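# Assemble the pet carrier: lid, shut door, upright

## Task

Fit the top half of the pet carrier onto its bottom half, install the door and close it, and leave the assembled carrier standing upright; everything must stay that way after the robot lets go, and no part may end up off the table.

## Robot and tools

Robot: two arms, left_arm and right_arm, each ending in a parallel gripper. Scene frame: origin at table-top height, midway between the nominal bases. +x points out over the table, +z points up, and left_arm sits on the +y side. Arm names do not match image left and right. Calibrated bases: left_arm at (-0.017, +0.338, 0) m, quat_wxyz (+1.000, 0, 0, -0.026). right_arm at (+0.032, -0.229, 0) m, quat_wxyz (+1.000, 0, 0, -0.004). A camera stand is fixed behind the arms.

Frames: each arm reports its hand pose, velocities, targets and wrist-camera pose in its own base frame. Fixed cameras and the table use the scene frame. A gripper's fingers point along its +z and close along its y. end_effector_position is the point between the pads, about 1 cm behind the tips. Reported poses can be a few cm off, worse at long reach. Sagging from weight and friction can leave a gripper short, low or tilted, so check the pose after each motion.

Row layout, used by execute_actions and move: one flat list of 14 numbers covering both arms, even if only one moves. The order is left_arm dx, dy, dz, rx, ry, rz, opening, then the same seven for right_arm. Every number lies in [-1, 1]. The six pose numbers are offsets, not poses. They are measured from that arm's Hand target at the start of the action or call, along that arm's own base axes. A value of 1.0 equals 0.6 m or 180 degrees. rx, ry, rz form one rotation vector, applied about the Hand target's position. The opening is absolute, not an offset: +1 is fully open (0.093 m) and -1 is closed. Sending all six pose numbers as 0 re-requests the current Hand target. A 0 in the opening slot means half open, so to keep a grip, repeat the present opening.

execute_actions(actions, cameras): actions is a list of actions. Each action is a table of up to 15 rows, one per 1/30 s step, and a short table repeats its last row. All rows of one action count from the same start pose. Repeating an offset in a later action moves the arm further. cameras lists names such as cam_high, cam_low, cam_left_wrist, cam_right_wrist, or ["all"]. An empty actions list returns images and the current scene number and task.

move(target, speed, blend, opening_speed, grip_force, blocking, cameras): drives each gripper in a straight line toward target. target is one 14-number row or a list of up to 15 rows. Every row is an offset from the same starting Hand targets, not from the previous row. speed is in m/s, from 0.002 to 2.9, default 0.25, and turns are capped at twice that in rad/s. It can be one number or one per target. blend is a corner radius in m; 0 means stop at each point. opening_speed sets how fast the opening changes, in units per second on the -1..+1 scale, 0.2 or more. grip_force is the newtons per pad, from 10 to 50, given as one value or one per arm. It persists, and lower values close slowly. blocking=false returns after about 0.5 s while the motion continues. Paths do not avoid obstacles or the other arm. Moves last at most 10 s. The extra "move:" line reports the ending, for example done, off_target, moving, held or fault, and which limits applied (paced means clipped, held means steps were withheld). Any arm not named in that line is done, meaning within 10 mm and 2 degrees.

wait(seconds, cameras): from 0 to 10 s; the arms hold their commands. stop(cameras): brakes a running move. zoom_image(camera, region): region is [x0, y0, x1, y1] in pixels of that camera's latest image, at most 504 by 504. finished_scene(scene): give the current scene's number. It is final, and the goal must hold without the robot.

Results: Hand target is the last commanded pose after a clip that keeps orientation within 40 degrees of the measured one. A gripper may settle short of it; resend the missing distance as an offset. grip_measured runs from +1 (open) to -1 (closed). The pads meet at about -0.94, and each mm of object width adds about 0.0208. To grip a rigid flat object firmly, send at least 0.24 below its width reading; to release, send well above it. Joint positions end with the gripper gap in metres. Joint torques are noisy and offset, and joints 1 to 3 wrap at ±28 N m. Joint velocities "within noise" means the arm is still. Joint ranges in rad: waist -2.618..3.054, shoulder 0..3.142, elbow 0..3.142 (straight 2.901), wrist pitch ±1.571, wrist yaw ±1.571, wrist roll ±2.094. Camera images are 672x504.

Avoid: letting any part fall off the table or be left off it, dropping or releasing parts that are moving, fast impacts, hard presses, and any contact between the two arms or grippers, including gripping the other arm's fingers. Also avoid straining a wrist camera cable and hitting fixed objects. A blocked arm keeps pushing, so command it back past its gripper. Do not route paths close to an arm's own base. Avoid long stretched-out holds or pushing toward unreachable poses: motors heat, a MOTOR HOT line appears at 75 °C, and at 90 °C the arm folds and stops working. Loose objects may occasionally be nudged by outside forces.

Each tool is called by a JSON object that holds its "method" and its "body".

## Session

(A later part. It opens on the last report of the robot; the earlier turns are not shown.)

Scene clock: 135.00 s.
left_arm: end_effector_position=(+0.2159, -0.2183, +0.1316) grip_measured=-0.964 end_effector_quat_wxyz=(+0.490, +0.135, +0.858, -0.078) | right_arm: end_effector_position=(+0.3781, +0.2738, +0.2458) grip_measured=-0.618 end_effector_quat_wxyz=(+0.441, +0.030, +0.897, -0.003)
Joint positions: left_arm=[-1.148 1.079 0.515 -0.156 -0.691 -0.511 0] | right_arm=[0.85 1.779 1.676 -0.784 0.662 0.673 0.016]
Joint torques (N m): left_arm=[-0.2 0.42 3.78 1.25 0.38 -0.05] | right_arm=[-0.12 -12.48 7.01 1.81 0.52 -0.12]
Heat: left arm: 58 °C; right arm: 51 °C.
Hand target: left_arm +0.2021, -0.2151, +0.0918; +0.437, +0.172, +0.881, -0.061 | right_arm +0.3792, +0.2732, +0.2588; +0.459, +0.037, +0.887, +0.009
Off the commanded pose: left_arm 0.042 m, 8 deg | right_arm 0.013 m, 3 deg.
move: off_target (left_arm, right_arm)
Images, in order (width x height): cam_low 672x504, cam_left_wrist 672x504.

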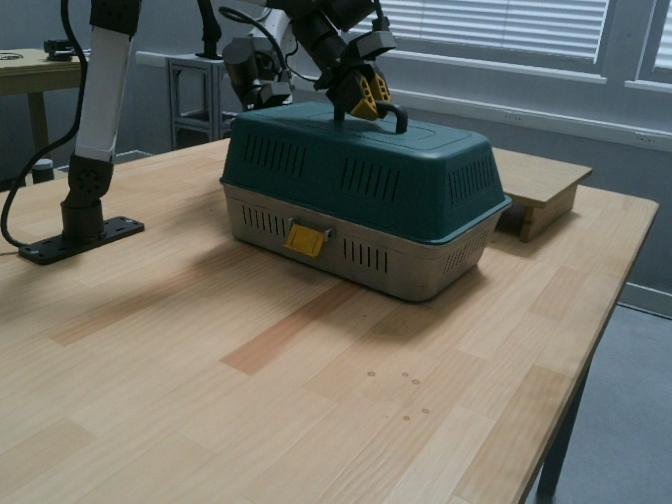

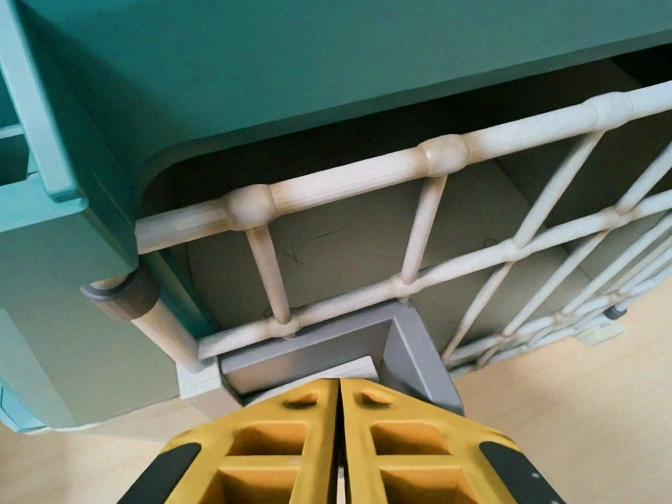

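{"method": "move", "body": {"target": [[0,0.0,-0.01,0,0,0,-0.97,0,0,-0.026,-0.012,0.004,0,-1]], "speed": 0.05, "cameras": ["cam_left_wrist","cam_low"]}}

{"method": "zoom_image", "body": {"camera": "cam_low", "region": [400, 130, 540, 290]}}

{"method": "zoom_image", "body": {"camera": "cam_low", "region": [200, 100, 360, 280]}}

Scene clock: 138.93 s.
left_arm: end_effector_position=(+0.2176, -0.2188, +0.1305) grip_measured=-0.964 end_effector_quat_wxyz=(+0.497, +0.128, +0.854, -0.082) | right_arm: end_effector_position=(+0.3804, +0.2731, +0.2448) grip_measured=-0.618 end_effector_quat_wxyz=(+0.449, +0.027, +0.893, -0.007)
Joint positions: left_arm=[-1.148 1.085 0.498 -0.114 -0.701 -0.513 0] | right_arm=[0.85 1.776 1.656 -0.752 0.678 0.656 0.016]
Joint velocities: left_arm=[-0.007 -0.027 -0.002 -0.037 -0.037 -0.154 0] | right_arm=[within noise]
Joint torques (N m): left_arm=[-0.25 0.53 3.55 1.11 0.49 -0.06] | right_arm=[0.31 -10.67 5.87 1.7 0.48 -0.05]
Heat: left arm: 57 °C; right arm: 51 °C.
Hand target: left_arm +0.2022, -0.2150, +0.0859; +0.437, +0.172, +0.881, -0.061 | right_arm +0.3792, +0.2731, +0.2432; +0.454, +0.028, +0.890, -0.008
Off the commanded pose: left_arm 0.047 m, 9 deg | right_arm 0.002 m, 1 deg.
move: off_target (left_arm)
Images, in order (width x height): cam_low 672x504, cam_left_wrist 672x504.

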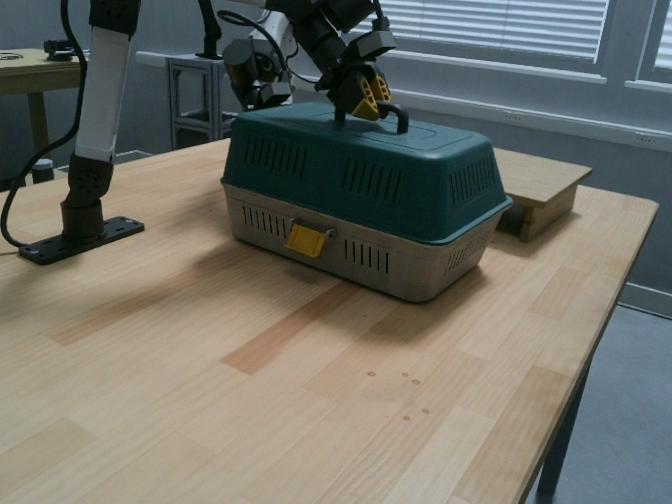

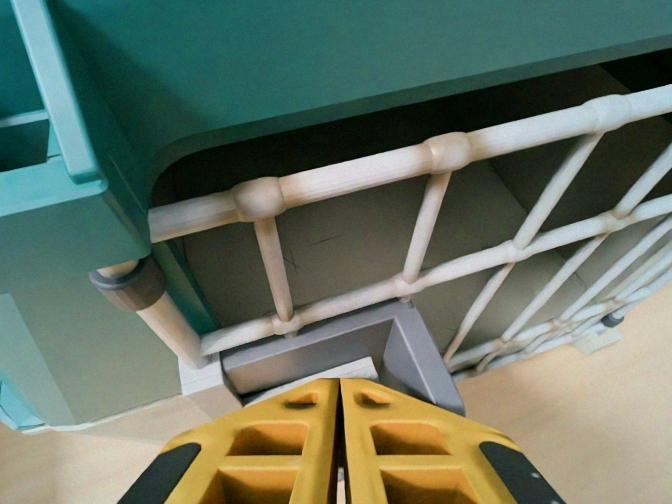

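Scaled by 3.150 from the camera's 672x504 image, which has a finer 960x720 frame.

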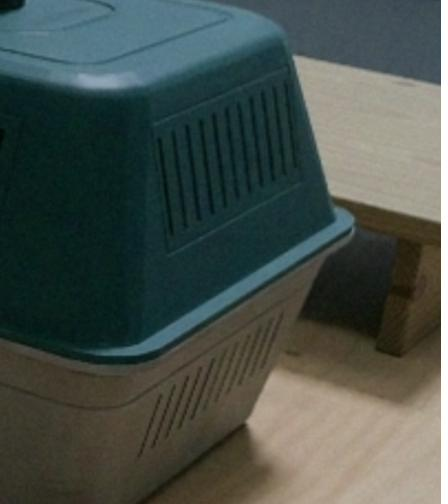

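Scaled by 2.800 from the camera's 672x504 image, which has a finer 960x720 frame.

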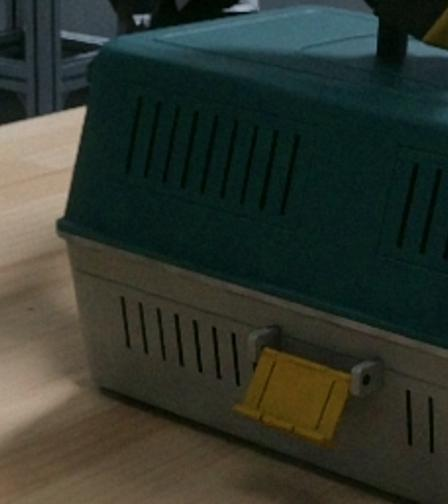

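{"method": "move", "body": {"target": [[0.02,0.0,0.11,0,0,0,-0.97,0,0,0.0,0,0.0,0,-1],[-0.06,0.06,0.17,-0.057,-0.114,0,-0.97,0,0,0,0,0,0,-1]], "speed": 0.07, "cameras": ["cam_left_wrist","cam_low","cam_high"]}}

{"method": "zoom_image", "body": {"camera": "cam_left_wrist", "region": [200, 100, 500, 420]}}

Scene clock: 146.47 s.
left_arm: end_effector_position=(+0.1659, -0.1788, +0.1842) grip_measured=-0.964 end_effector_quat_wxyz=(+0.592, +0.147, +0.786, -0.103) | right_arm: end_effector_position=(+0.3805, +0.2732, +0.2449) grip_measured=-0.618 end_effector_quat_wxyz=(+0.449, +0.027, +0.893, -0.007)
Joint positions: left_arm=[-1.454 0.641 0.398 -0.323 -1.025 -0.483 0] | right_arm=[0.85 1.776 1.656 -0.751 0.678 0.656 0.016]
Joint torques (N m): left_arm=[-0.39 -0.51 6.63 2.13 -0.47 0.25] | right_arm=[0.29 -10.69 5.86 1.69 0.48 -0.06]
Heat: left arm: 57 °C; right arm: 50 °C.
Hand target: left_arm +0.1661, -0.1791, +0.1877; +0.600, +0.140, +0.780, -0.107 | right_arm +0.3791, +0.2731, +0.2431; +0.454, +0.028, +0.890, -0.008
Off the commanded pose: left_arm 0.004 m, 2 deg | right_arm 0.002 m, 1 deg.
move: done
Images, in order (width x height): cam_high 672x504, cam_low 672x504, cam_left_wrist 672x504.

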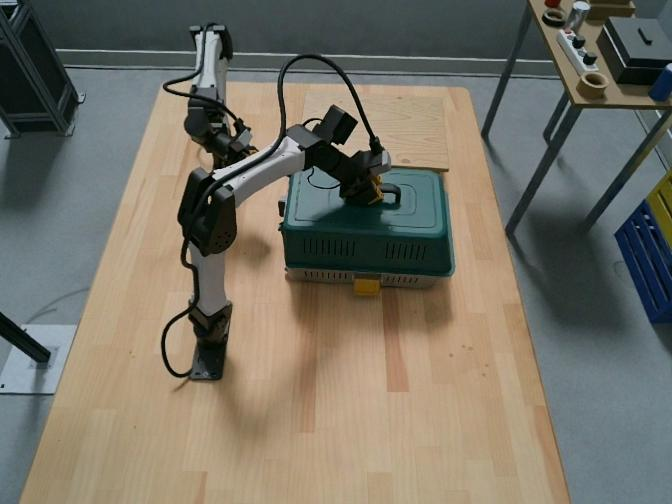

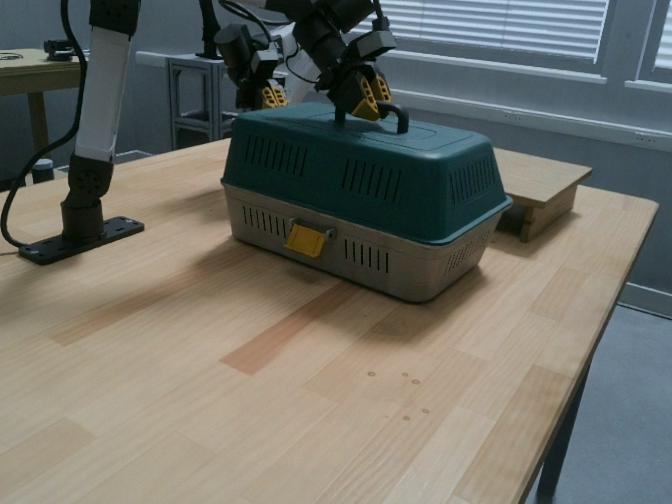

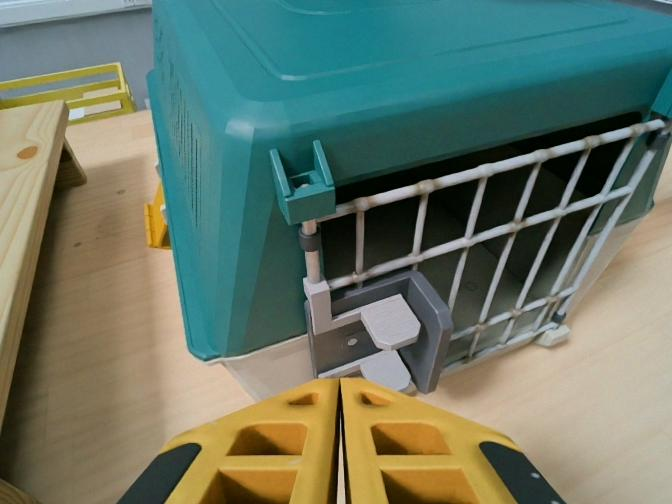

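Scaled by 1.575 from the camera's 672x504 image, which has a finer 960x720 frame.

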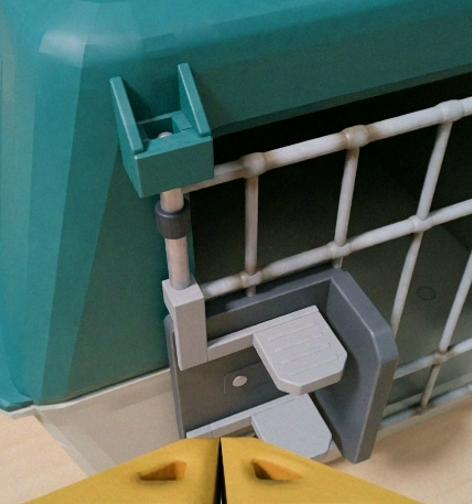

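{"method": "move", "body": {"target": [[-0.03,0.0,0.03,0,0,-0.06,-0.97,0.004,0,0.0,0,0,0,-1],[-0.03,0.0,0.03,0,0,-0.06,-0.97,0.004,0,0,0,0,0,0.4],[-0.03,0,0.03,0,0,-0.06,-0.97,-0.015,0,0.16,0,0,0,0.4],[-0.03,0,0.03,0,0,-0.06,-0.97,-0.03,-0.2,0.18,0,0,0,0.4]], "speed": 0.1, "blend": [0,0,0.03,0], "opening_speed": 0.8, "cameras": ["all"]}}

{"method": "zoom_image", "body": {"camera": "cam_left_wrist", "region": [400, 60, 672, 380]}}

Scene clock: 156.17 s.
left_arm: end_effector_position=(+0.1501, -0.1771, +0.1989) grip_measured=-0.964 end_effector_quat_wxyz=(+0.586, +0.211, +0.767, -0.153) | right_arm: end_effector_position=(+0.3619, +0.1534, +0.3467) grip_measured=+0.397 end_effector_quat_wxyz=(+0.446, +0.030, +0.894, -0.016)
Joint positions: left_arm=[-1.471 0.447 0.398 -0.395 -0.898 -0.342 0] | right_arm=[0.621 1.519 1.785 -1.039 0.534 0.458 0.064]
Joint torques (N m): left_arm=[-0.28 0.2 8.4 1.94 -0.14 0.23] | right_arm=[-0.44 -8.38 6.26 1.85 0.17 -0.14]
Heat: left arm: 57 °C; right arm: 49 °C.
Hand target: left_arm +0.1482, -0.1791, +0.2058; +0.587, +0.213, +0.763, -0.164 | right_arm +0.3611, +0.1531, +0.3512; +0.454, +0.028, +0.890, -0.008
Off the commanded pose: left_arm 0.007 m, 1 deg | right_arm 0.005 m, 1 deg.
move: done

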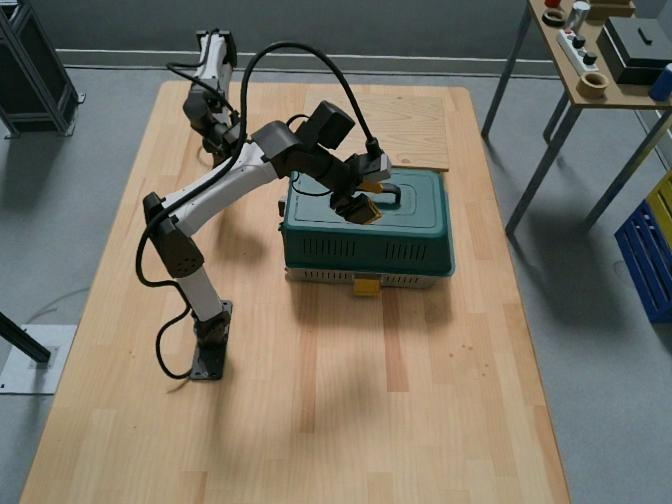

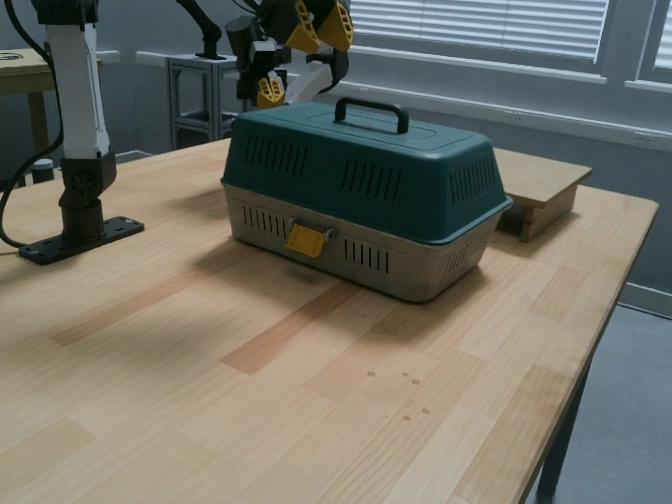

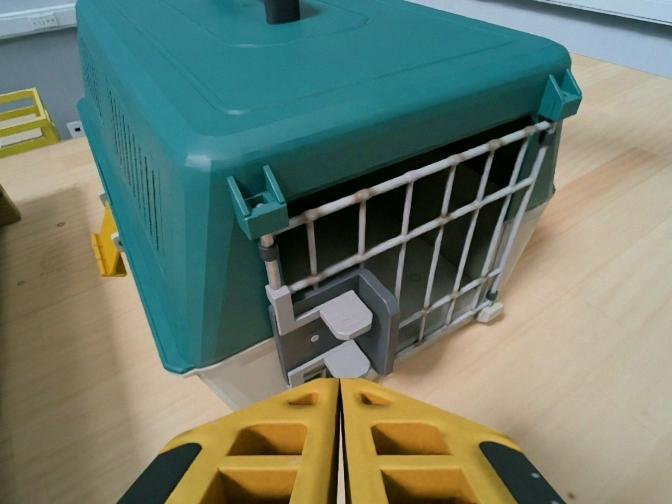

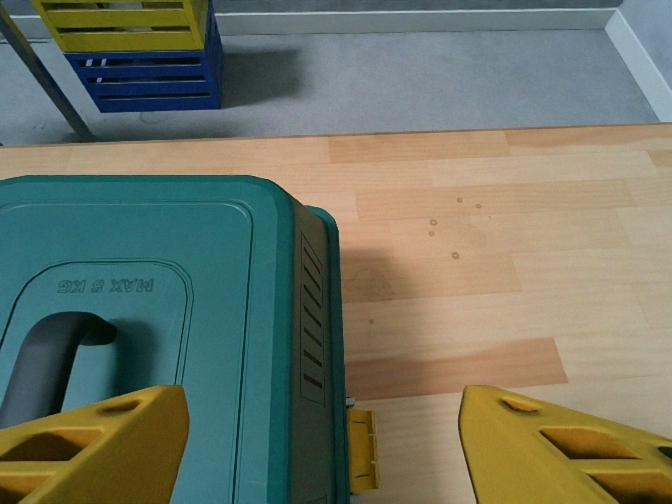

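Scaled by 1.575 from the camera's 672x504 image, which has a finer 960x720 frame.

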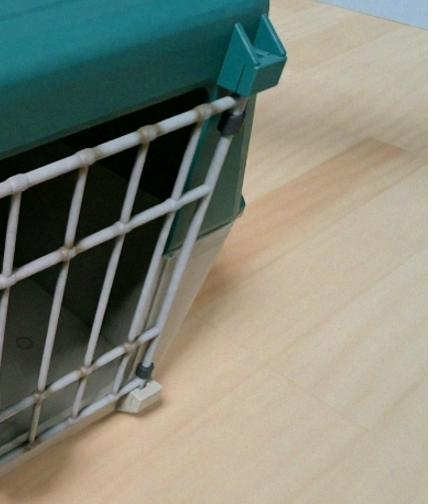

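{"method": "zoom_image", "body": {"camera": "cam_left_wrist", "region": [450, 260, 530, 340]}}

{"method": "zoom_image", "body": {"camera": "cam_left_wrist", "region": [220, 150, 320, 280]}}

Scaled by 6.300 from the camera's 672x504 image, which has a finer 960x720 frame.

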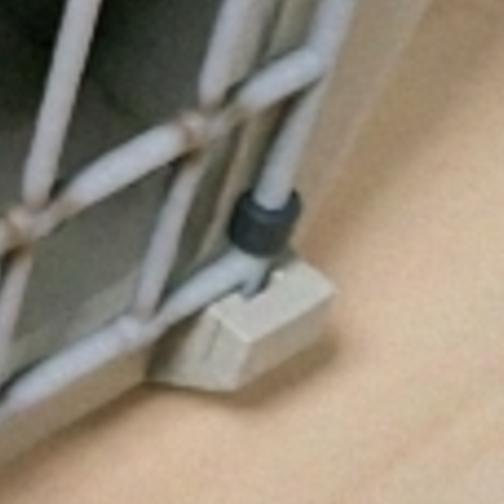

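Scaled by 3.877 from the camera's 672x504 image, which has a finer 960x720 frame.

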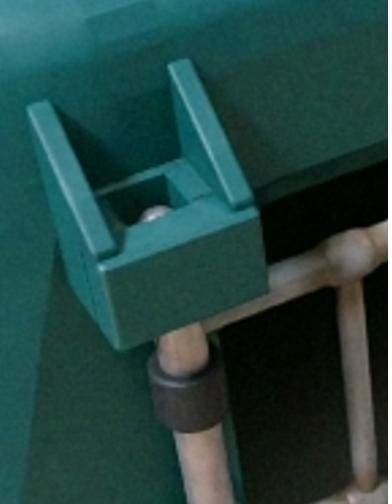

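Everything is seated: both door pins are in their lugs and the lid sits flush.

{"method": "finished_scene", "body": {"scene": 2}}

The scene is finished: the task was done.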